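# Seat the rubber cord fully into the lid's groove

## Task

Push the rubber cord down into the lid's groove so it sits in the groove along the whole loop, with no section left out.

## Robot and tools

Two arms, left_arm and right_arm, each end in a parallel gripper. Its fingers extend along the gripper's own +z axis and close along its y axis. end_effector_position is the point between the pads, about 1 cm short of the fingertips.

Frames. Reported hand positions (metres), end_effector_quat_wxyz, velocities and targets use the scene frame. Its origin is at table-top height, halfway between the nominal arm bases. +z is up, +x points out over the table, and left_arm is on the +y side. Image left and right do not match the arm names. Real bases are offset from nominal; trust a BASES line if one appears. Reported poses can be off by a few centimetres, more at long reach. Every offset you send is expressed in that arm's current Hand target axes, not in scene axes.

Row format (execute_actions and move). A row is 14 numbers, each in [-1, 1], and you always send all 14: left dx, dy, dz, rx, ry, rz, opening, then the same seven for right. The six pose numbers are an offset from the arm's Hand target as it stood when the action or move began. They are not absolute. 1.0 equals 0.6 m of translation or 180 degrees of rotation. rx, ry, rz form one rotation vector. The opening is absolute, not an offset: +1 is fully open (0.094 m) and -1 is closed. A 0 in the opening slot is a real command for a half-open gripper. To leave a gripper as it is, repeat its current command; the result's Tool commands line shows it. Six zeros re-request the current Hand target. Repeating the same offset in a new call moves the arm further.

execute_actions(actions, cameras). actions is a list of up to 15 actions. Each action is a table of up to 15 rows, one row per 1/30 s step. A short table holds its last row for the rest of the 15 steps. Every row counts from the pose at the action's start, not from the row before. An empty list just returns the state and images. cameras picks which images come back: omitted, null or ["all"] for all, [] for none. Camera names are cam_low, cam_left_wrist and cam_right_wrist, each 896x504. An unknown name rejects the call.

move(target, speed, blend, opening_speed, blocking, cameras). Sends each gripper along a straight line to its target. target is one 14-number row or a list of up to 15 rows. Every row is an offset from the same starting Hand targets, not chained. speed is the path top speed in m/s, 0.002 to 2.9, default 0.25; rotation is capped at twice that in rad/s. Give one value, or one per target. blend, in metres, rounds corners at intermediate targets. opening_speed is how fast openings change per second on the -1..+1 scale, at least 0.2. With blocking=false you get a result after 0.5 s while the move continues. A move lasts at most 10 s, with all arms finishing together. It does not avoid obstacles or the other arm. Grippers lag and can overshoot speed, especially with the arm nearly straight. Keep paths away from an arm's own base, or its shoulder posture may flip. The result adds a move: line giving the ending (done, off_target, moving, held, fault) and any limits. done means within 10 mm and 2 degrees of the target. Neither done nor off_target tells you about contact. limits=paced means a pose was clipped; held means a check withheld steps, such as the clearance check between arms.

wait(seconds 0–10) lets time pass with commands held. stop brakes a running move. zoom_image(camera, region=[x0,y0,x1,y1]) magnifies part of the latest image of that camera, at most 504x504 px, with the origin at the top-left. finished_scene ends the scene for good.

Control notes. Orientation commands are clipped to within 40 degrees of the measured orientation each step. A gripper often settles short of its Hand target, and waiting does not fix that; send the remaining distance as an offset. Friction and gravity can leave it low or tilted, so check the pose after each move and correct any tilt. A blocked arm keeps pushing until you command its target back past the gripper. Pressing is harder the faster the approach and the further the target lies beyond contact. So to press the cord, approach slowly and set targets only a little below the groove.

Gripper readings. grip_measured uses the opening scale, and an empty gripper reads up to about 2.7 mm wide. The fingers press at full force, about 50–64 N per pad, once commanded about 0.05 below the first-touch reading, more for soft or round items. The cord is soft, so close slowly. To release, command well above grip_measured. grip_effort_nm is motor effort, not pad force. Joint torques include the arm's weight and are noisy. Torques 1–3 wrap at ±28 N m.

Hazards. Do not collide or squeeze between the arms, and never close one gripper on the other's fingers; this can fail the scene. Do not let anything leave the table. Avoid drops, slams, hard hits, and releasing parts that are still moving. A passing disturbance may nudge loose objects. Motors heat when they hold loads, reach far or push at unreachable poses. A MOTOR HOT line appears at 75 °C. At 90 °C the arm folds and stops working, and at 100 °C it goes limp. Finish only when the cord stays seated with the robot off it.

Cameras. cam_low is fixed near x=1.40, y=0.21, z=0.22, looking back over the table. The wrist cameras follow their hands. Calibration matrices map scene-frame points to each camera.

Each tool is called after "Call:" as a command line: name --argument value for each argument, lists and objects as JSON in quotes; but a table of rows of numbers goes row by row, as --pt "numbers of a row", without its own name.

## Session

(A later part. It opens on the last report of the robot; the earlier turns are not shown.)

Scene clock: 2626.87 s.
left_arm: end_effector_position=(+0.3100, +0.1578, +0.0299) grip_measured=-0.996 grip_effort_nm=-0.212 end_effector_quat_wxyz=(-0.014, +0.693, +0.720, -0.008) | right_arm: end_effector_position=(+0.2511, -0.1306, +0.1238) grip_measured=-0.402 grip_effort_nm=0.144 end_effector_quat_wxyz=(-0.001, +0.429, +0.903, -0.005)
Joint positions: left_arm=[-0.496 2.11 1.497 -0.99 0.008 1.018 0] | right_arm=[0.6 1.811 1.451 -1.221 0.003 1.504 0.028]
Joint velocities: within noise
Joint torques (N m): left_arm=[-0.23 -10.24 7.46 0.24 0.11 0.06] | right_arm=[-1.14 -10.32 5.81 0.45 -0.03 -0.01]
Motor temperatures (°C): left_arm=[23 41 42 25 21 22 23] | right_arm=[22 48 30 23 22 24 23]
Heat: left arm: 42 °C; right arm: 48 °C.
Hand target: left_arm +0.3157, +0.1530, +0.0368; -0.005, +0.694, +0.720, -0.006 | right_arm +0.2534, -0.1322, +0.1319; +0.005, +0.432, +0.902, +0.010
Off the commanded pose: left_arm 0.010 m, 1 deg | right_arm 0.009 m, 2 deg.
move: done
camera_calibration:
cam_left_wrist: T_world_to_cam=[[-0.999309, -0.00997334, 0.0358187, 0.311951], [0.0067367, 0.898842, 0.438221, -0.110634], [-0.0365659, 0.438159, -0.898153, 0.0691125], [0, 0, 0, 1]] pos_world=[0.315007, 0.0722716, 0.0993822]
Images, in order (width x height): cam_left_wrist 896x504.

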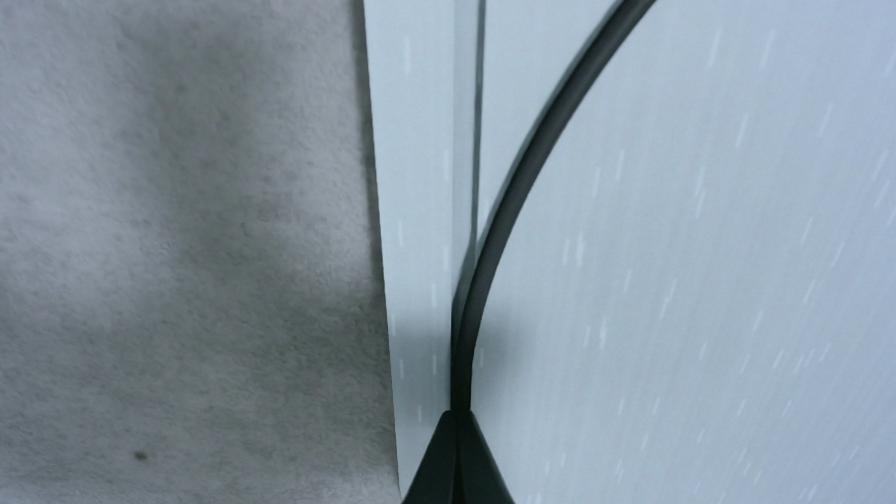

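Call:
move --pt "-0.006 -0.001 -0.005 0 0 0 -1 0 0 0 0 0 0 -0.4" --pt "-0.006 -0.008 0.039 0 0 0 -1 0 0 0 0 0 0 -0.4" --pt "-0.006 0 0.0 0 0 0 -1 0 0 0 0 0 0 -0.4" --speed 0.08 --cameras '["cam_left_wrist"]'

Call:
zoom_image --camera "cam_left_wrist" --region '[360, 250, 560, 504]'

Scene clock: 2632.90 s.
left_arm: end_effector_position=(+0.3099, +0.1528, +0.0312) grip_measured=-0.996 grip_effort_nm=-0.208 end_effector_quat_wxyz=(-0.013, +0.695, +0.718, -0.007) | right_arm: end_effector_position=(+0.2511, -0.1306, +0.1238) grip_measured=-0.402 grip_effort_nm=0.144 end_effector_quat_wxyz=(-0.001, +0.429, +0.903, -0.005)
Joint positions: left_arm=[-0.508 2.114 1.508 -0.993 0.007 1.011 0] | right_arm=[0.6 1.811 1.451 -1.221 0.003 1.504 0.028]
Joint velocities: within noise
Joint torques (N m): left_arm=[0.17 -9.78 7.54 0.26 0.15 0.03] | right_arm=[-1.16 -10.39 5.75 0.48 -0.03 0.01]
Motor temperatures (°C): left_arm=[23 41 42 25 21 22 23] | right_arm=[22 48 30 23 22 24 23]
Heat: left arm: 42 °C; right arm: 48 °C.
Hand target: left_arm +0.3158, +0.1494, +0.0368; -0.005, +0.694, +0.720, -0.006 | right_arm +0.2534, -0.1322, +0.1319; +0.005, +0.432, +0.902, +0.010
Off the commanded pose: left_arm 0.009 m, 1 deg | right_arm 0.009 m, 2 deg.
move: done
camera_calibration:
cam_left_wrist: T_world_to_cam=[[-0.999474, -0.00463418, 0.0320917, 0.311097], [0.00986927, 0.899294, 0.437234, -0.107665], [-0.0308861, 0.437321, -0.898775, 0.0708695], [0, 0, 0, 1]] pos_world=[0.314185, 0.0672715, 0.100787]
Images, in order (width x height): cam_left_wrist 896x504.

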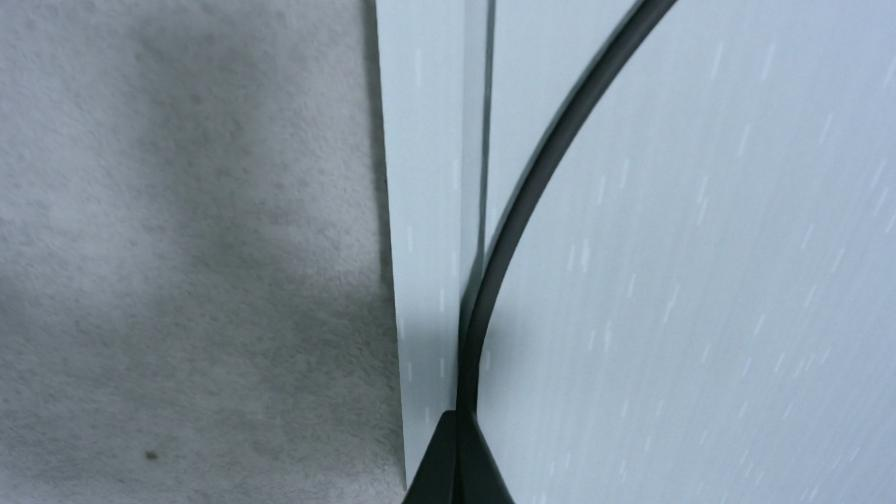

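Scaled by 1.984 from the camera's 896x504 image, which has a finer 1280x720 frame.

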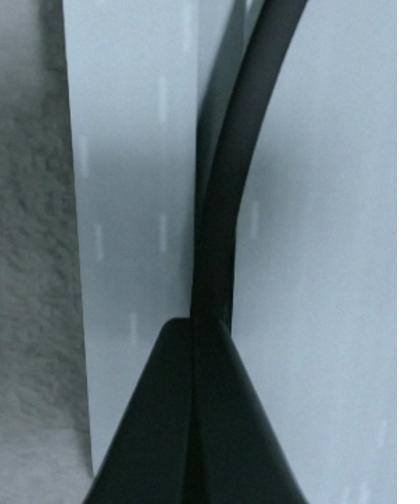

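Call:
move --pt "-0.012 -0.003 -0.005 0 0 0 -1 0 0 0 0 0 0 -0.4" --pt "-0.012 -0.010 0.039 0 0 0 -1 0 0 0 0 0 0 -0.4" --pt "-0.012 -0.002 0.0 0 0 0 -1 0 0 0 0 0 0 -0.4" --speed 0.08 --cameras '["cam_left_wrist"]'

Call:
zoom_image --camera "cam_left_wrist" --region '[360, 250, 560, 504]'

Scene clock: 2639.93 s.
left_arm: end_effector_position=(+0.3085, +0.1449, +0.0314) grip_measured=-0.996 grip_effort_nm=-0.212 end_effector_quat_wxyz=(-0.013, +0.696, +0.717, -0.007) | right_arm: end_effector_position=(+0.2511, -0.1306, +0.1238) grip_measured=-0.402 grip_effort_nm=0.144 end_effector_quat_wxyz=(-0.001, +0.429, +0.903, -0.005)
Joint positions: left_arm=[-0.527 2.124 1.525 -1 0.007 0.995 0] | right_arm=[0.6 1.811 1.451 -1.221 0.003 1.504 0.028]
Joint velocities: within noise
Joint torques (N m): left_arm=[0.13 -9.85 7.76 0.22 0.08 0.02] | right_arm=[-1.17 -10.28 5.79 0.46 -0.03 0.02]
Motor temperatures (°C): left_arm=[23 41 43 25 21 22 23] | right_arm=[22 48 30 23 22 24 23]
Heat: left arm: 43 °C; right arm: 48 °C.
Hand target: left_arm +0.3149, +0.1421, +0.0368; -0.005, +0.694, +0.720, -0.006 | right_arm +0.2534, -0.1322, +0.1319; +0.005, +0.432, +0.902, +0.010
Off the commanded pose: left_arm 0.009 m, 1 deg | right_arm 0.009 m, 2 deg.
move: done
camera_calibration:
cam_left_wrist: T_world_to_cam=[[-0.999499, -0.00151533, 0.0316291, 0.30922], [0.012481, 0.899139, 0.437485, -0.101417], [-0.0291019, 0.43766, -0.898669, 0.0737743], [0, 0, 0, 1]] pos_world=[0.312478, 0.0593685, 0.100887]
Images, in order (width x height): cam_left_wrist 896x504.

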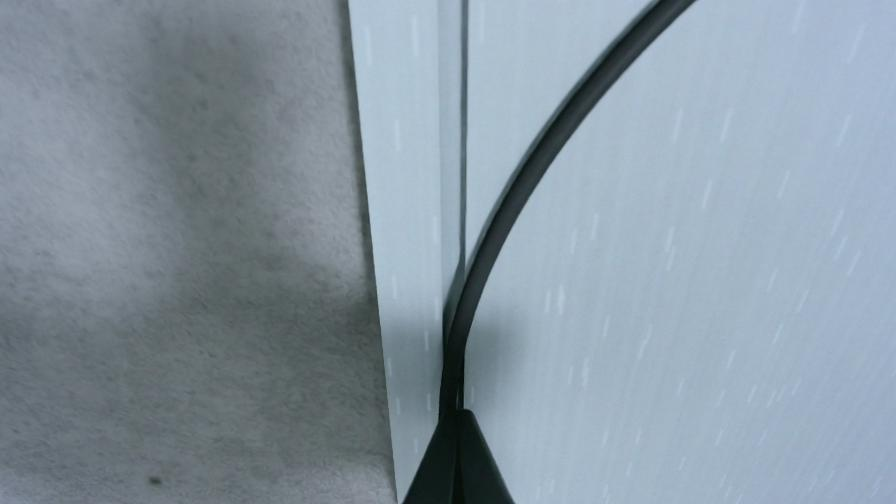

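Scaled by 1.984 from the camera's 896x504 image, which has a finer 1280x720 frame.

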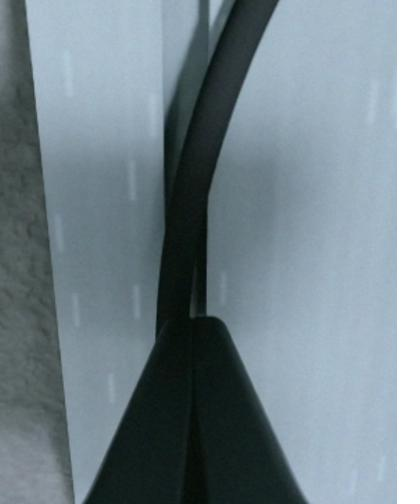

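Call:
move --pt "0.005 0.004 -0.003 0 0 0 -1 0 0 0 0 0 0 -0.4" --pt "0.005 -0.004 0.039 0 0 0 -1 0 0 0 0 0 0 -0.4" --pt "0.005 0.003 0.0 0 0 0 -1 0 0 0 0 0 0 -0.4" --speed 0.08 --cameras '["cam_left_wrist"]'

Call:
zoom_image --camera "cam_left_wrist" --region '[360, 250, 560, 504]'

Scene clock: 2645.60 s.
left_arm: end_effector_position=(+0.3094, +0.1469, +0.0306) grip_measured=-0.996 grip_effort_nm=-0.208 end_effector_quat_wxyz=(-0.014, +0.694, +0.719, -0.007) | right_arm: end_effector_position=(+0.2511, -0.1306, +0.1238) grip_measured=-0.402 grip_effort_nm=0.144 end_effector_quat_wxyz=(-0.001, +0.429, +0.903, -0.005)
Joint positions: left_arm=[-0.522 2.125 1.524 -0.999 0.007 0.995 0] | right_arm=[0.6 1.811 1.451 -1.221 0.003 1.504 0.028]
Joint velocities: within noise
Joint torques (N m): left_arm=[0.42 -9.96 7.54 0.23 0.08 0.08] | right_arm=[-1.26 -10.36 5.78 0.46 -0.03 0.03]
Motor temperatures (°C): left_arm=[23 40 43 25 21 22 23] | right_arm=[22 48 30 23 22 24 23]
Heat: left arm: 43 °C; right arm: 48 °C.
Hand target: left_arm +0.3166, +0.1453, +0.0368; -0.005, +0.694, +0.720, -0.006 | right_arm +0.2534, -0.1322, +0.1319; +0.005, +0.432, +0.902, +0.010
Off the commanded pose: left_arm 0.010 m, 1 deg | right_arm 0.009 m, 2 deg.
move: done
camera_calibration:
cam_left_wrist: T_world_to_cam=[[-0.99942, -0.00726279, 0.0332581, 0.310929], [0.0080568, 0.898755, 0.438377, -0.10156], [-0.0330747, 0.438391, -0.898176, 0.0733743], [0, 0, 0, 1]] pos_world=[0.313994, 0.0613692, 0.100084]
Images, in order (width x height): cam_left_wrist 896x504.

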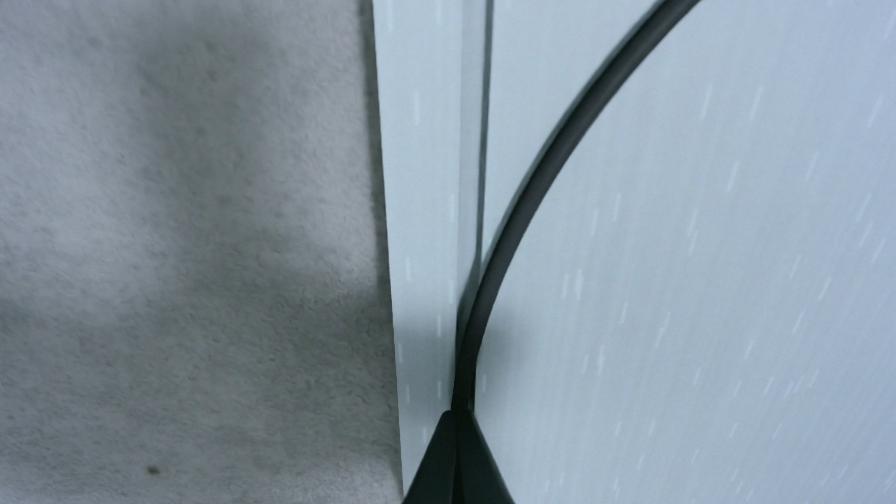

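Scaled by 1.984 from the camera's 896x504 image, which has a finer 1280x720 frame.

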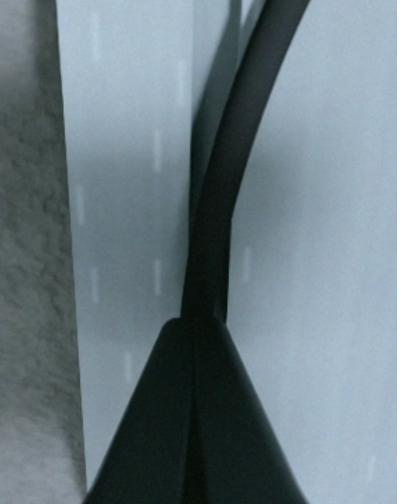

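Call:
move --pt "-0.004 -0.002 -0.003 0 0 0 -1 0 0 0 0 0 0 -0.4" --pt "-0.004 -0.010 0.039 0 0 0 -1 0 0 0 0 0 0 -0.4" --pt "-0.004 -0.002 0.0 0 0 0 -1 0 0 0 0 0 0 -0.4" --speed 0.08 --cameras '["cam_left_wrist"]'

Call:
zoom_image --camera "cam_left_wrist" --region '[360, 250, 560, 504]'

Scene clock: 2652.53 s.
left_arm: end_effector_position=(+0.3094, +0.1462, +0.0308) grip_measured=-0.996 grip_effort_nm=-0.212 end_effector_quat_wxyz=(-0.013, +0.695, +0.719, -0.007) | right_arm: end_effector_position=(+0.2511, -0.1306, +0.1238) grip_measured=-0.402 grip_effort_nm=0.139 end_effector_quat_wxyz=(-0.001, +0.429, +0.903, -0.005)
Joint positions: left_arm=[-0.523 2.126 1.526 -1 0.007 0.994 0] | right_arm=[0.6 1.811 1.451 -1.221 0.003 1.504 0.028]
Joint velocities: within noise
Joint torques (N m): left_arm=[0.09 -9.87 7.72 0.2 0.11 0.04] | right_arm=[-1.13 -10.33 5.75 0.46 -0.04 0.03]
Motor temperatures (°C): left_arm=[23 40 43 25 21 22 23] | right_arm=[22 48 30 23 22 24 23]
Heat: left arm: 43 °C; right arm: 48 °C.
Hand target: left_arm +0.3154, +0.1428, +0.0367; -0.006, +0.694, +0.720, -0.006 | right_arm +0.2534, -0.1322, +0.1319; +0.005, +0.432, +0.902, +0.010
Off the commanded pose: left_arm 0.009 m, 1 deg | right_arm 0.009 m, 2 deg.
move: done
camera_calibration:
cam_left_wrist: T_world_to_cam=[[-0.99944, -0.00618418, 0.032898, 0.310791], [0.00886109, 0.89885, 0.438166, -0.101255], [-0.03228, 0.438212, -0.898292, 0.073631], [0, 0, 0, 1]] pos_world=[0.313891, 0.0606692, 0.100284]
Images, in order (width x height): cam_left_wrist 896x504.

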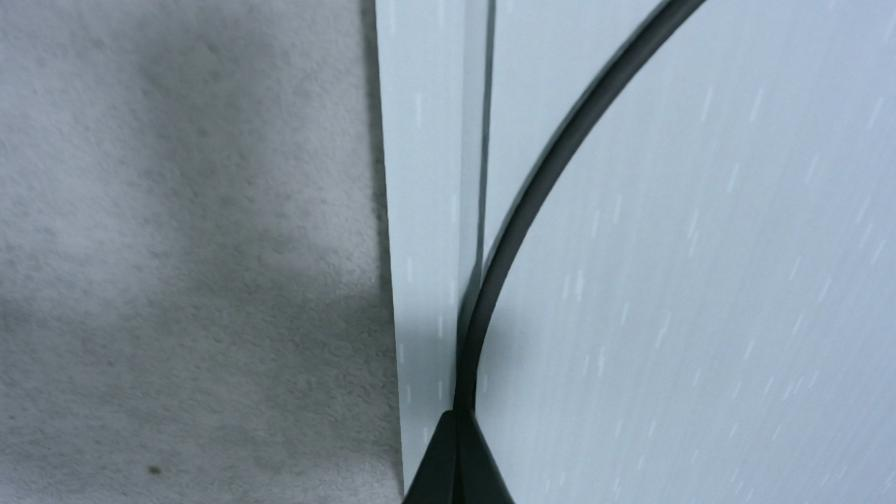

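Scaled by 1.984 from the camera's 896x504 image, which has a finer 1280x720 frame.

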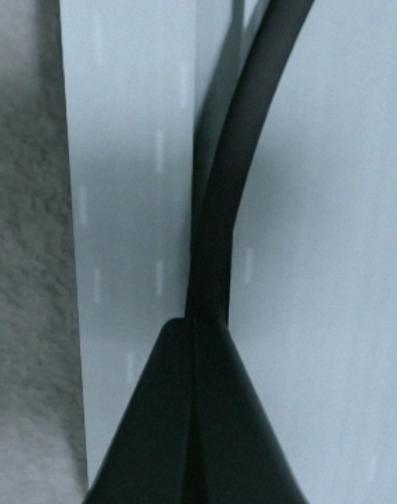

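Call:
move --pt "-0.006 -0.002 -0.003 0 0 0 -1 0 0 0 0 0 0 -0.4" --pt "-0.006 -0.009 0.04 0 0 0 -1 0 0 0 0 0 0 -0.4" --pt "-0.006 -0.001 0.0 0 0 0 -1 0 0 0 0 0 0 -0.4" --speed 0.08 --cameras '["cam_left_wrist"]'

Call:
zoom_image --camera "cam_left_wrist" --region '[360, 250, 560, 504]'

Scene clock: 2658.57 s.
left_arm: end_effector_position=(+0.3091, +0.1424, +0.0314) grip_measured=-0.996 grip_effort_nm=-0.208 end_effector_quat_wxyz=(-0.013, +0.696, +0.718, -0.007) | right_arm: end_effector_position=(+0.2511, -0.1306, +0.1238) grip_measured=-0.402 grip_effort_nm=0.144 end_effector_quat_wxyz=(-0.001, +0.429, +0.903, -0.005)
Joint positions: left_arm=[-0.532 2.13 1.535 -1.003 0.007 0.988 0] | right_arm=[0.6 1.811 1.451 -1.221 0.003 1.504 0.028]
Joint velocities: within noise
Joint torques (N m): left_arm=[0.05 -9.88 7.41 0.19 0.1 0.04] | right_arm=[-1.18 -10.28 5.82 0.47 -0.02 0]
Motor temperatures (°C): left_arm=[23 40 43 25 21 22 23] | right_arm=[22 48 30 23 22 24 23]
Heat: left arm: 43 °C; right arm: 48 °C.
Hand target: left_arm +0.3150, +0.1391, +0.0368; -0.005, +0.694, +0.720, -0.006 | right_arm +0.2534, -0.1322, +0.1319; +0.005, +0.432, +0.902, +0.010
Off the commanded pose: left_arm 0.009 m, 1 deg | right_arm 0.009 m, 2 deg.
move: done
camera_calibration:
cam_left_wrist: T_world_to_cam=[[-0.999504, -0.00388667, 0.0312377, 0.310192], [0.0101774, 0.899151, 0.43752, -0.0985069], [-0.0297879, 0.437621, -0.898666, 0.075198], [0, 0, 0, 1]] pos_world=[0.313281, 0.05687, 0.100987]
Images, in order (width x height): cam_left_wrist 896x504.

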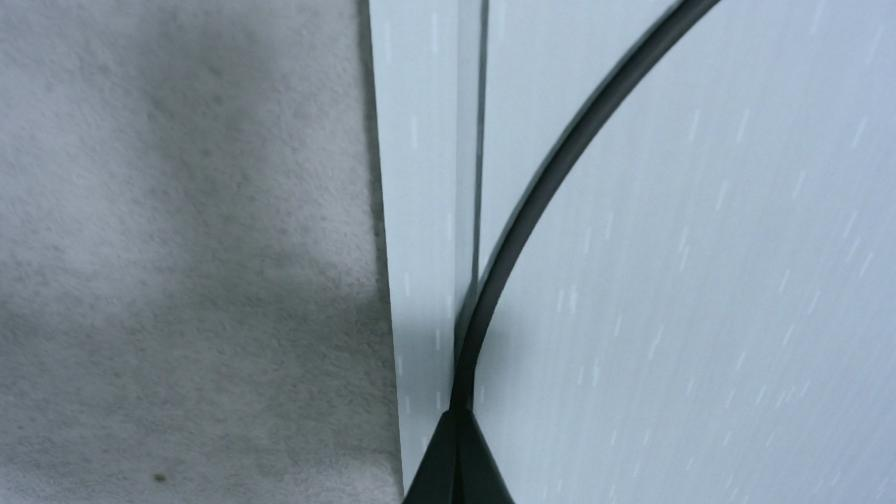

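Scaled by 1.984 from the camera's 896x504 image, which has a finer 1280x720 frame.

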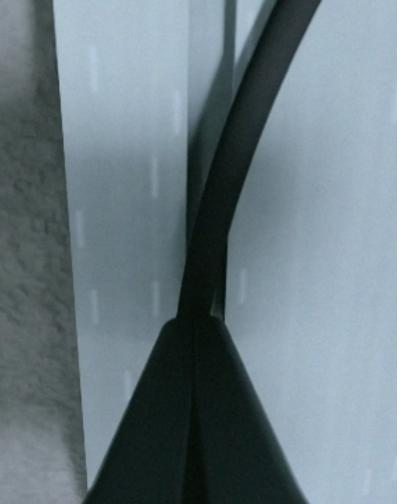

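Call:
move --pt "0.003 0.0 -0.003 0 0 0 -1 0 0 0 0 0 0 -0.4" --pt "0.003 -0.007 0.042 0 0 0 -1 0 0 0 0 0 0 -0.4" --pt "0.0 0.0 0.0 0 0 0 -1 0 0 0 0 0 0 -0.4" --pt "-0.006 0.0 0.0 0 0 0 -1 0 0 0 0 0 0 -0.4" --pt "-0.006 -0.007 0.042 0 0 0 -1 0 0 0 0 0 0 -0.4" --pt "-0.006 0.0 0.0 0 0 0 -1 0 0 0 0 0 0 -0.4" --speed 0.1 --cameras '["cam_left_wrist"]'

Call:
zoom_image --camera "cam_left_wrist" --region '[360, 250, 560, 504]'

Scene clock: 2664.77 s.
left_arm: end_effector_position=(+0.3099, +0.1404, +0.0315) grip_measured=-0.996 grip_effort_nm=-0.203 end_effector_quat_wxyz=(-0.013, +0.695, +0.719, -0.006) | right_arm: end_effector_position=(+0.2511, -0.1306, +0.1238) grip_measured=-0.402 grip_effort_nm=0.139 end_effector_quat_wxyz=(-0.001, +0.429, +0.903, -0.005)
Joint positions: left_arm=[-0.536 2.136 1.545 -1.007 0.005 0.982 0] | right_arm=[0.6 1.811 1.451 -1.221 0.003 1.504 0.028]
Joint velocities: within noise
Joint torques (N m): left_arm=[0.08 -9.92 7.58 0.22 0.14 0.01] | right_arm=[-1.13 -10.39 5.74 0.46 -0.04 0.03]
Motor temperatures (°C): left_arm=[23 40 43 25 21 22 23] | right_arm=[22 48 30 23 22 24 23]
Heat: left arm: 43 °C; right arm: 48 °C.
Hand target: left_arm +0.3151, +0.1356, +0.0368; -0.005, +0.694, +0.720, -0.006 | right_arm +0.2534, -0.1322, +0.1319; +0.005, +0.432, +0.902, +0.010
Off the commanded pose: left_arm 0.009 m, 1 deg | right_arm 0.009 m, 2 deg.
move: done
camera_calibration:
cam_left_wrist: T_world_to_cam=[[-0.999526, -0.00609054, 0.0301645, 0.311324], [0.00777682, 0.89841, 0.43909, -0.0959428], [-0.0297744, 0.439116, -0.897937, 0.0758937], [0, 0, 0, 1]] pos_world=[0.314182, 0.0547659, 0.100884]
Images, in order (width x height): cam_left_wrist 896x504.

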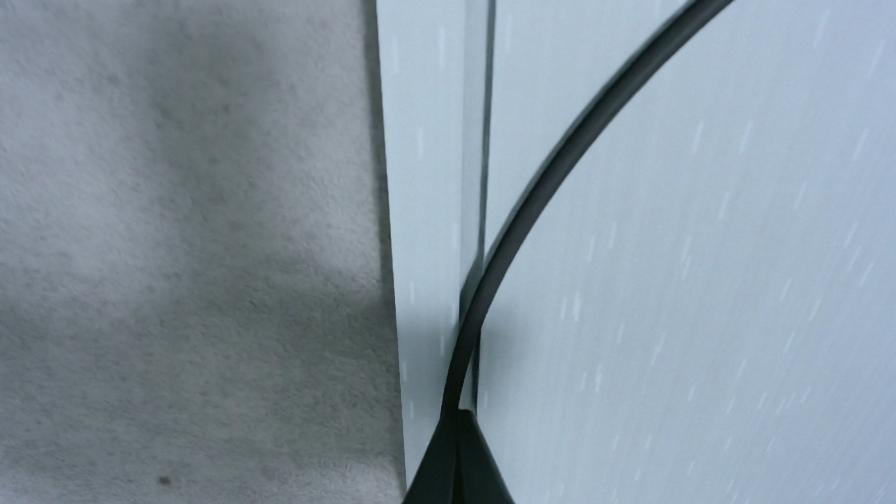

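Scaled by 1.984 from the camera's 896x504 image, which has a finer 1280x720 frame.

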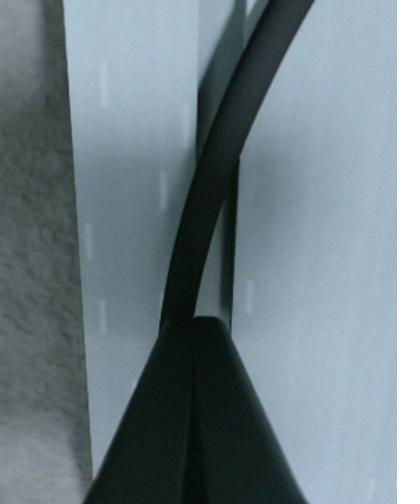

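Call:
move --pt "-0.014 -0.003 -0.015 0 0 0 -0.5 0 0 0 0 0 0 -0.4" --pt "-0.0135 -0.011 0.0195 0 0 0 -0.5 0 0 0 0 0 0 -0.4" --speed 0.1 --cameras '["cam_left_wrist"]'

Call:
zoom_image --camera "cam_left_wrist" --region '[360, 250, 560, 504]'

Scene clock: 2676.83 s.
left_arm: end_effector_position=(+0.3106, +0.1283, +0.0331) grip_measured=-0.502 grip_effort_nm=0.085 end_effector_quat_wxyz=(-0.001, +0.696, +0.718, -0.003) | right_arm: end_effector_position=(+0.2511, -0.1306, +0.1238) grip_measured=-0.402 grip_effort_nm=0.144 end_effector_quat_wxyz=(-0.001, +0.429, +0.903, -0.005)
Joint positions: left_arm=[-0.561 2.139 1.557 -0.993 0.005 0.96 0.023] | right_arm=[0.6 1.811 1.451 -1.221 0.003 1.504 0.028]
Joint velocities: within noise
Joint torques (N m): left_arm=[-0.12 -9.26 4.59 0.55 0.15 -0.02] | right_arm=[-1.13 -10.28 5.78 0.45 -0.03 0.01]
Motor temperatures (°C): left_arm=[23 39 43 25 21 22 23] | right_arm=[22 48 30 23 22 24 23]
Heat: left arm: 43 °C; right arm: 48 °C.
Hand target: left_arm +0.3086, +0.1272, +0.0252; -0.005, +0.694, +0.720, -0.006 | right_arm +0.2534, -0.1322, +0.1319; +0.005, +0.432, +0.902, +0.010
Off the commanded pose: left_arm 0.008 m, 1 deg | right_arm 0.009 m, 2 deg.
move: done
camera_calibration:
cam_left_wrist: T_world_to_cam=[[-0.999942, -0.00244294, 0.0105111, 0.312211], [0.00229398, 0.903655, 0.428255, -0.0844058], [-0.0105446, 0.428254, -0.903597, 0.0783035], [0, 0, 0, 1]] pos_world=[0.313212, 0.0435026, 0.10362]
Images, in order (width x height): cam_left_wrist 896x504.

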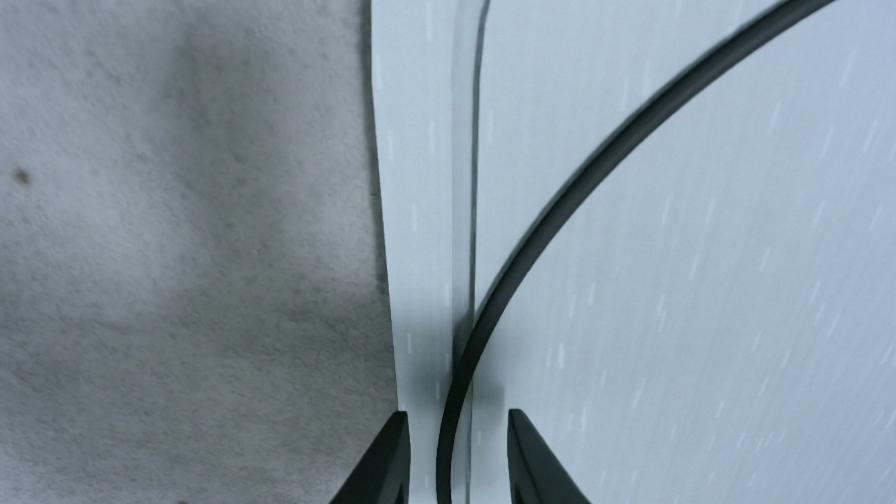

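Scaled by 1.984 from the camera's 896x504 image, which has a finer 1280x720 frame.

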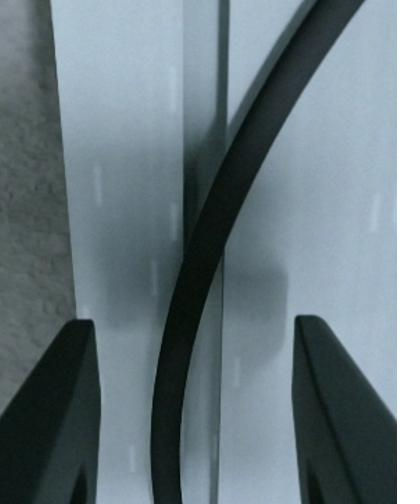

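Call:
move --pt "0.002 0.0 0.0135 0 0 0 -0.5 0 0 0 0 0 0 -0.4" --pt "0.002 0.0 0.0135 0 0 0 -0.94 0 0 0 0 0 0 -0.4" --pt "-0.004 0.0 0.0 0 0 0 -0.94 0 0 0 0 0 0 -0.4" --speed 0.08 --opening_speed 0.6 --cameras '["cam_left_wrist"]'

Call:
zoom_image --camera "cam_left_wrist" --region '[360, 250, 560, 504]'

Scene clock: 2684.00 s.
left_arm: end_effector_position=(+0.3094, +0.1276, +0.0264) grip_measured=-0.934 grip_effort_nm=-0.354 end_effector_quat_wxyz=(-0.001, +0.695, +0.719, -0.003) | right_arm: end_effector_position=(+0.2511, -0.1306, +0.1238) grip_measured=-0.402 grip_effort_nm=0.144 end_effector_quat_wxyz=(-0.001, +0.429, +0.903, -0.005)
Joint positions: left_arm=[-0.564 2.145 1.538 -0.967 0.005 0.955 0.003] | right_arm=[0.6 1.811 1.451 -1.221 0.003 1.504 0.028]
Joint velocities: within noise
Joint torques (N m): left_arm=[-0.49 -9.06 6.41 0.23 0.18 -0.03] | right_arm=[-1.21 -10.4 5.78 0.47 -0.06 0.02]
Motor temperatures (°C): left_arm=[23 40 42 25 21 22 23] | right_arm=[22 48 30 23 22 24 23]
Heat: left arm: 42 °C; right arm: 48 °C.
Hand target: left_arm +0.3087, +0.1248, +0.0252; -0.005, +0.694, +0.720, -0.006 | right_arm +0.2534, -0.1322, +0.1319; +0.005, +0.432, +0.902, +0.010
Off the commanded pose: left_arm 0.003 m, 1 deg | right_arm 0.009 m, 2 deg.
move: done
camera_calibration:
cam_left_wrist: T_world_to_cam=[[-0.999941, -0.00437139, 0.00991581, 0.311422], [0.000292327, 0.903814, 0.427926, -0.0802542], [-0.0108327, 0.427904, -0.903759, 0.0726593], [0, 0, 0, 1]] pos_world=[0.312214, 0.0428049, 0.0969214]
Images, in order (width x height): cam_left_wrist 896x504.

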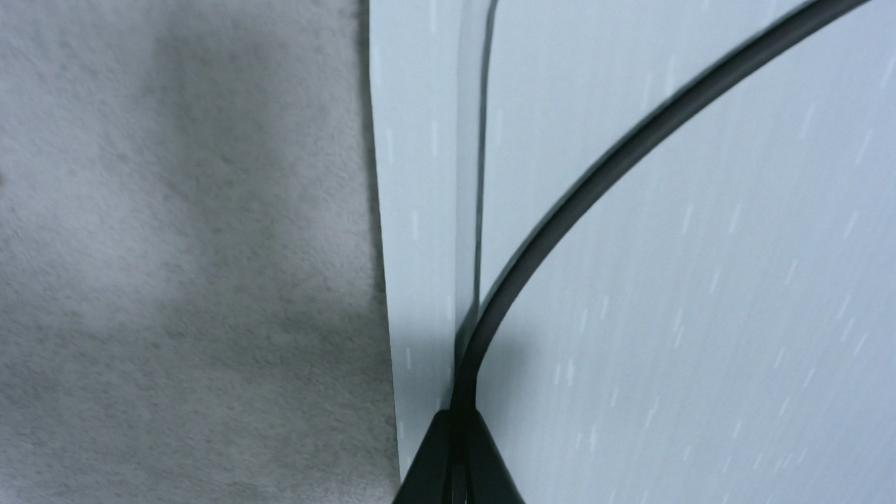

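Scaled by 1.984 from the camera's 896x504 image, which has a finer 1280x720 frame.

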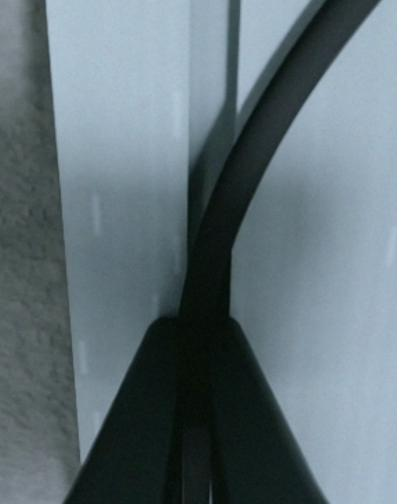

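Call:
move --pt "-0.009 -0.003 -0.002 0 0 0 -0.94 0 0 0 0 0 0 -0.4" --pt "-0.009 -0.003 0.022 0 0 0 -0.94 0 0 0 0 0 0 -0.4" --speed 0.08 --cameras '["cam_left_wrist"]'

Call:
zoom_image --camera "cam_left_wrist" --region '[360, 250, 560, 504]'

Scene clock: 2688.57 s.
left_arm: end_effector_position=(+0.3055, +0.1240, +0.0255) grip_measured=-0.934 grip_effort_nm=-0.354 end_effector_quat_wxyz=(-0.004, +0.696, +0.718, -0.003) | right_arm: end_effector_position=(+0.2511, -0.1306, +0.1238) grip_measured=-0.402 grip_effort_nm=0.139 end_effector_quat_wxyz=(-0.001, +0.429, +0.903, -0.005)
Joint positions: left_arm=[-0.578 2.147 1.538 -0.971 0.004 0.942 0.003] | right_arm=[0.6 1.811 1.451 -1.221 0.003 1.504 0.028]
Joint velocities: within noise
Joint torques (N m): left_arm=[-0.5 -7.09 5.11 0.74 0.16 -0.04] | right_arm=[-1.18 -10.29 5.74 0.45 -0.06 0.03]
Motor temperatures (°C): left_arm=[23 40 42 25 21 22 23] | right_arm=[22 48 30 23 22 24 23]
Heat: left arm: 42 °C; right arm: 48 °C.
Hand target: left_arm +0.3069, +0.1193, +0.0120; -0.005, +0.694, +0.720, -0.006 | right_arm +0.2534, -0.1322, +0.1319; +0.005, +0.432, +0.902, +0.010
Off the commanded pose: left_arm 0.014 m, 0 deg | right_arm 0.009 m, 2 deg.
move: off_target (left_arm)
camera_calibration:
cam_left_wrist: T_world_to_cam=[[-0.999893, -0.00361325, 0.0141793, 0.307278], [0.00287098, 0.901752, 0.432244, -0.0772808], [-0.014348, 0.432239, -0.901645, 0.0738233], [0, 0, 0, 1]] pos_world=[0.308526, 0.038889, 0.0956096]
Images, in order (width x height): cam_left_wrist 896x504.

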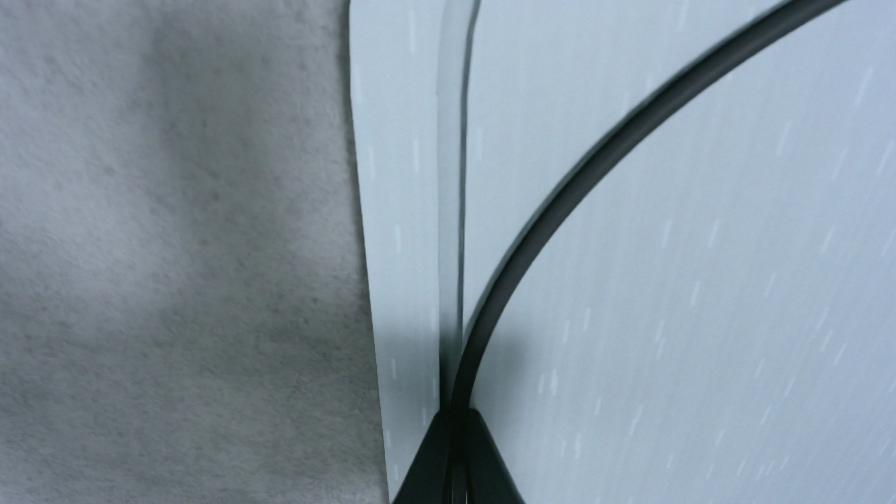

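Scaled by 1.984 from the camera's 896x504 image, which has a finer 1280x720 frame.

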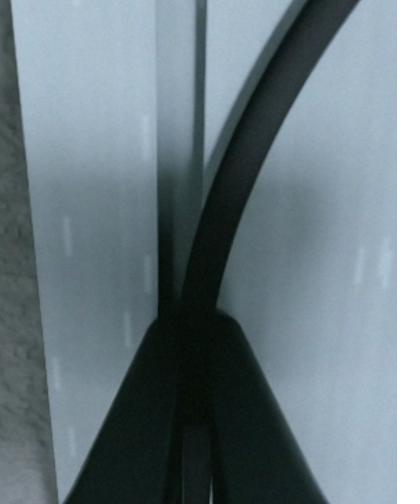

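Call:
move --pt "0 0.009 -0.018 0 0 0 -0.94 0 0 0 0 0 0 -0.4" --pt "0 0.006 -0.001 0 0 0 -0.94 0 0 0 0 0 0 -0.4" --speed 0.08 --cameras '["cam_left_wrist"]'

Call:
zoom_image --camera "cam_left_wrist" --region '[360, 250, 560, 504]'

Scene clock: 2692.90 s.
left_arm: end_effector_position=(+0.3059, +0.1237, +0.0255) grip_measured=-0.934 grip_effort_nm=-0.349 end_effector_quat_wxyz=(-0.009, +0.695, +0.718, -0.004) | right_arm: end_effector_position=(+0.2511, -0.1306, +0.1238) grip_measured=-0.402 grip_effort_nm=0.144 end_effector_quat_wxyz=(-0.001, +0.429, +0.903, -0.005)
Joint positions: left_arm=[-0.578 2.158 1.555 -0.988 0.004 0.941 0.003] | right_arm=[0.6 1.811 1.451 -1.221 0.003 1.504 0.028]
Joint velocities: within noise
Joint torques (N m): left_arm=[-0.05 -7.41 5.22 0.74 0.11 -0.01] | right_arm=[-1.21 -10.35 5.76 0.46 -0.03 0.04]
Motor temperatures (°C): left_arm=[23 39 42 25 21 22 23] | right_arm=[22 48 30 23 22 24 23]
Heat: left arm: 42 °C; right arm: 48 °C.
Hand target: left_arm +0.3105, +0.1194, +0.0126; -0.005, +0.694, +0.720, -0.006 | right_arm +0.2534, -0.1322, +0.1319; +0.005, +0.432, +0.902, +0.010
Off the commanded pose: left_arm 0.014 m, 1 deg | right_arm 0.009 m, 2 deg.
move: off_target (left_arm)
camera_calibration:
cam_left_wrist: T_world_to_cam=[[-0.999735, -0.00450367, 0.022568, 0.307399], [0.00582272, 0.899251, 0.437393, -0.0778103], [-0.0222642, 0.437409, -0.898987, 0.0756372], [0, 0, 0, 1]] pos_world=[0.309455, 0.0382711, 0.0950932]
Images, in order (width x height): cam_left_wrist 896x504.

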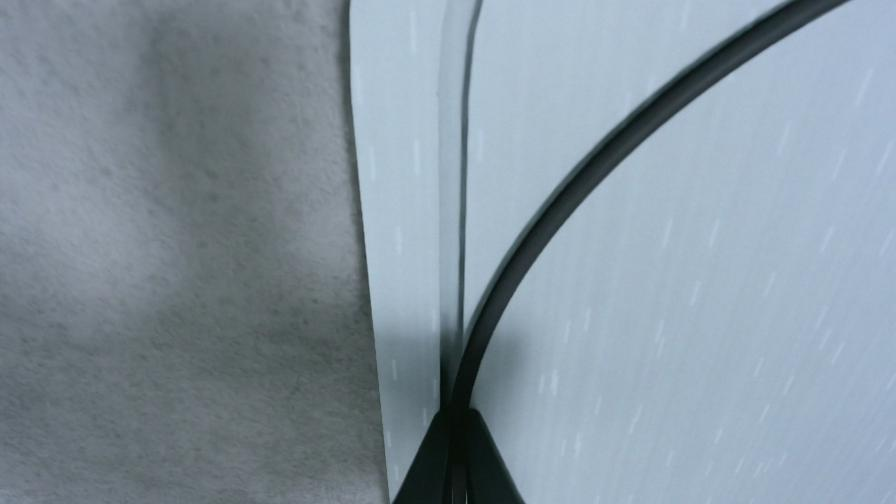

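Scaled by 1.984 from the camera's 896x504 image, which has a finer 1280x720 frame.

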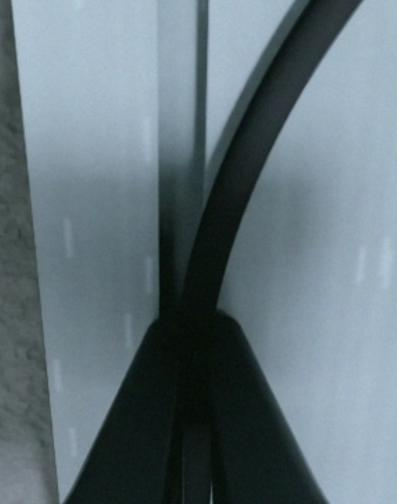

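Call:
move --pt "0 0.005 -0.042 0 0 0 -0.94 0 0 0 0 0 0 -0.4" --speed 0.08 --cameras '["cam_left_wrist"]'

Call:
zoom_image --camera "cam_left_wrist" --region '[360, 250, 560, 504]'

Scene clock: 2700.10 s.
left_arm: end_effector_position=(+0.3085, +0.1219, +0.0348) grip_measured=-0.934 grip_effort_nm=-0.354 end_effector_quat_wxyz=(-0.010, +0.695, +0.718, -0.004) | right_arm: end_effector_position=(+0.2511, -0.1306, +0.1238) grip_measured=-0.402 grip_effort_nm=0.144 end_effector_quat_wxyz=(-0.001, +0.429, +0.903, -0.005)
Joint positions: left_arm=[-0.578 2.158 1.594 -1.027 0.004 0.941 0.003] | right_arm=[0.6 1.811 1.451 -1.221 0.003 1.504 0.028]
Joint velocities: within noise
Joint torques (N m): left_arm=[0.44 -9.58 7.57 0.23 0.14 0.07] | right_arm=[-1.13 -10.29 5.75 0.46 -0.04 0.01]
Motor temperatures (°C): left_arm=[23 39 42 25 21 22 23] | right_arm=[22 48 30 23 22 24 23]
Heat: left arm: 42 °C; right arm: 48 °C.
Hand target: left_arm +0.3139, +0.1196, +0.0378; -0.005, +0.694, +0.720, -0.006 | right_arm +0.2534, -0.1322, +0.1319; +0.005, +0.432, +0.902, +0.010
Off the commanded pose: left_arm 0.007 m, 1 deg | right_arm 0.009 m, 2 deg.
move: done
camera_calibration:
cam_left_wrist: T_world_to_cam=[[-0.999727, -0.00446234, 0.0229245, 0.309843], [0.00602086, 0.899154, 0.437591, -0.0803094], [-0.0225653, 0.43761, -0.898882, 0.0848307], [0, 0, 0, 1]] pos_world=[0.312156, 0.0364704, 0.104292]
Images, in order (width x height): cam_left_wrist 896x504.

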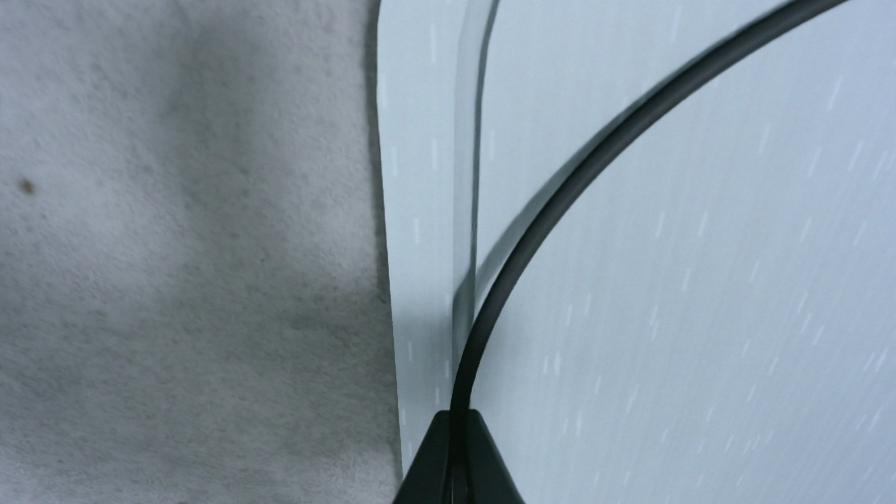

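Scaled by 1.984 from the camera's 896x504 image, which has a finer 1280x720 frame.

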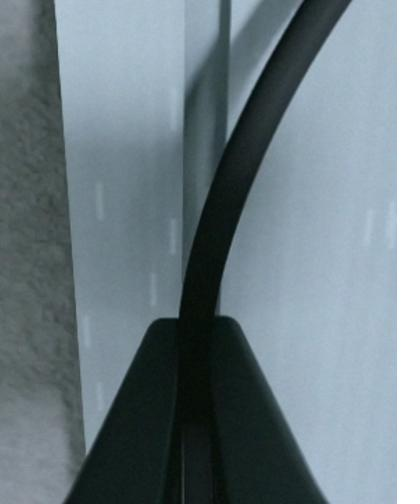

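Call:
move --pt "-0.003 -0.009 0.0 0 0 0 -0.94 0 0 0 0 0 0 -0.4" --pt "-0.003 -0.010 0.037 0 0 0 -0.94 0 0 0 0 0 0 -0.4" --speed 0.06 --cameras '["cam_left_wrist"]'

Call:
zoom_image --camera "cam_left_wrist" --region '[360, 250, 560, 504]'

Scene clock: 2706.03 s.
left_arm: end_effector_position=(+0.3103, +0.1206, +0.0262) grip_measured=-0.934 grip_effort_nm=-0.349 end_effector_quat_wxyz=(-0.002, +0.695, +0.719, -0.002) | right_arm: end_effector_position=(+0.2511, -0.1306, +0.1238) grip_measured=-0.402 grip_effort_nm=0.144 end_effector_quat_wxyz=(-0.001, +0.429, +0.903, -0.005)
Joint positions: left_arm=[-0.578 2.164 1.568 -0.98 0.004 0.939 0.003] | right_arm=[0.6 1.811 1.451 -1.221 0.003 1.504 0.028]
Joint velocities: within noise
Joint torques (N m): left_arm=[-0.49 -8.87 4.29 0.6 0.13 -0.09] | right_arm=[-1.13 -10.36 5.87 0.44 -0.04 0.04]
Motor temperatures (°C): left_arm=[23 38 43 25 21 22 23] | right_arm=[22 48 30 23 22 24 23]
Heat: left arm: 43 °C; right arm: 48 °C.
Hand target: left_arm +0.3077, +0.1176, +0.0156; -0.005, +0.694, +0.720, -0.006 | right_arm +0.2534, -0.1322, +0.1319; +0.005, +0.432, +0.902, +0.010
Off the commanded pose: left_arm 0.011 m, 1 deg | right_arm 0.009 m, 2 deg.
move: off_target (left_arm)
camera_calibration:
cam_left_wrist: T_world_to_cam=[[-0.999918, -0.00666554, 0.0109171, 0.31248], [-0.00131928, 0.902682, 0.430307, -0.0732516], [-0.0127229, 0.430257, -0.902617, 0.0757869], [0, 0, 0, 1]] pos_world=[0.313322, 0.0355979, 0.0965157]
Images, in order (width x height): cam_left_wrist 896x504.

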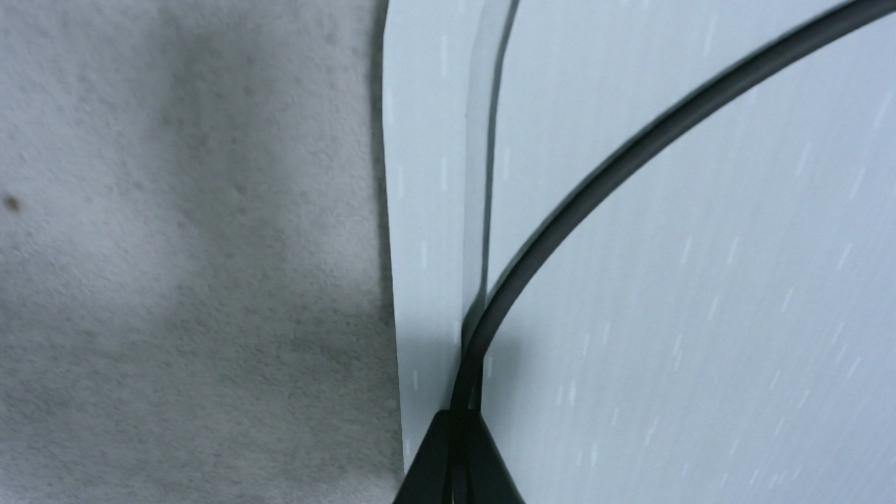

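Scaled by 1.984 from the camera's 896x504 image, which has a finer 1280x720 frame.

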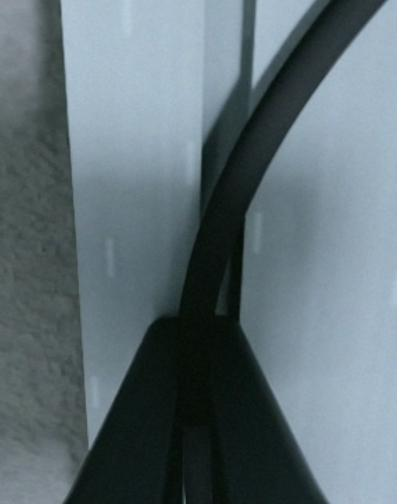

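Call:
move --pt "-0.001 -0.006 -0.016 0 0 0 -0.94 0 0 0 0 0 0 -0.4" --pt "-0.001 -0.006 0.0 0 0 0 -0.94 0 0 0 0 0 0 -0.4" --speed 0.06 --cameras '["cam_left_wrist"]'

Call:
zoom_image --camera "cam_left_wrist" --region '[360, 250, 560, 504]'

Scene clock: 2714.20 s.
left_arm: end_effector_position=(+0.3092, +0.1196, +0.0254) grip_measured=-0.934 grip_effort_nm=-0.354 end_effector_quat_wxyz=(-0.003, +0.694, +0.720, -0.002) | right_arm: end_effector_position=(+0.2511, -0.1306, +0.1238) grip_measured=-0.402 grip_effort_nm=0.144 end_effector_quat_wxyz=(-0.001, +0.429, +0.903, -0.005)
Joint positions: left_arm=[-0.582 2.164 1.565 -0.977 0.002 0.932 0.003] | right_arm=[0.6 1.811 1.451 -1.221 0.003 1.504 0.028]
Joint velocities: within noise
Joint torques (N m): left_arm=[-0.66 -9.74 3.12 0.68 0.18 0] | right_arm=[-1.13 -10.35 5.78 0.44 -0.01 0.01]
Motor temperatures (°C): left_arm=[23 38 42 25 21 22 23] | right_arm=[22 48 30 23 22 24 23]
Heat: left arm: 42 °C; right arm: 48 °C.
Hand target: left_arm +0.3041, +0.1168, +0.0157; -0.005, +0.694, +0.720, -0.006 | right_arm +0.2534, -0.1322, +0.1319; +0.005, +0.432, +0.902, +0.010
Off the commanded pose: left_arm 0.011 m, 1 deg | right_arm 0.009 m, 2 deg.
move: off_target (left_arm)
camera_calibration:
cam_left_wrist: T_world_to_cam=[[-0.999908, -0.00896865, 0.0101301, 0.311636], [-0.00372088, 0.902139, 0.43143, -0.0712081], [-0.0130081, 0.431353, -0.902089, 0.0754353], [0, 0, 0, 1]] pos_world=[0.312323, 0.0344953, 0.0956139]
Images, in order (width x height): cam_left_wrist 896x504.

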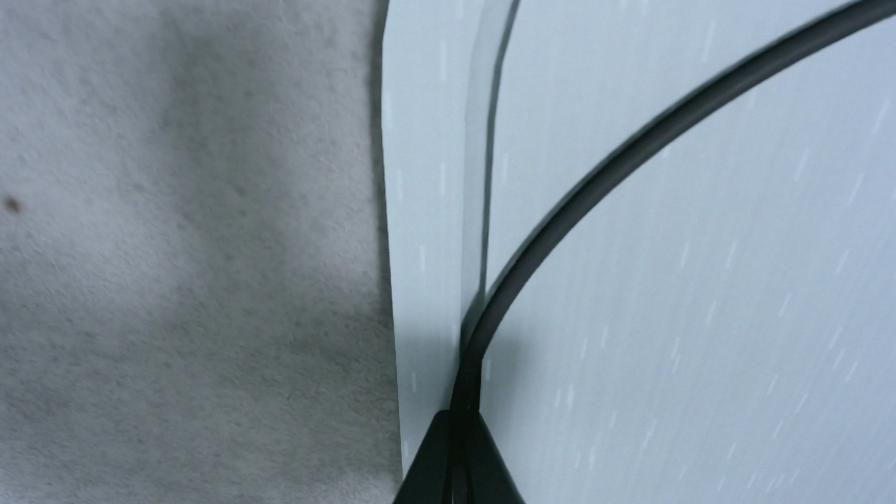

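Scaled by 1.984 from the camera's 896x504 image, which has a finer 1280x720 frame.

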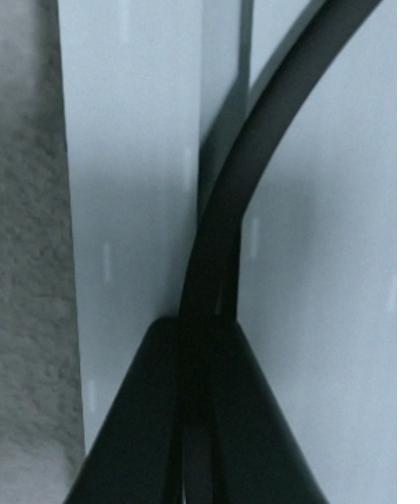

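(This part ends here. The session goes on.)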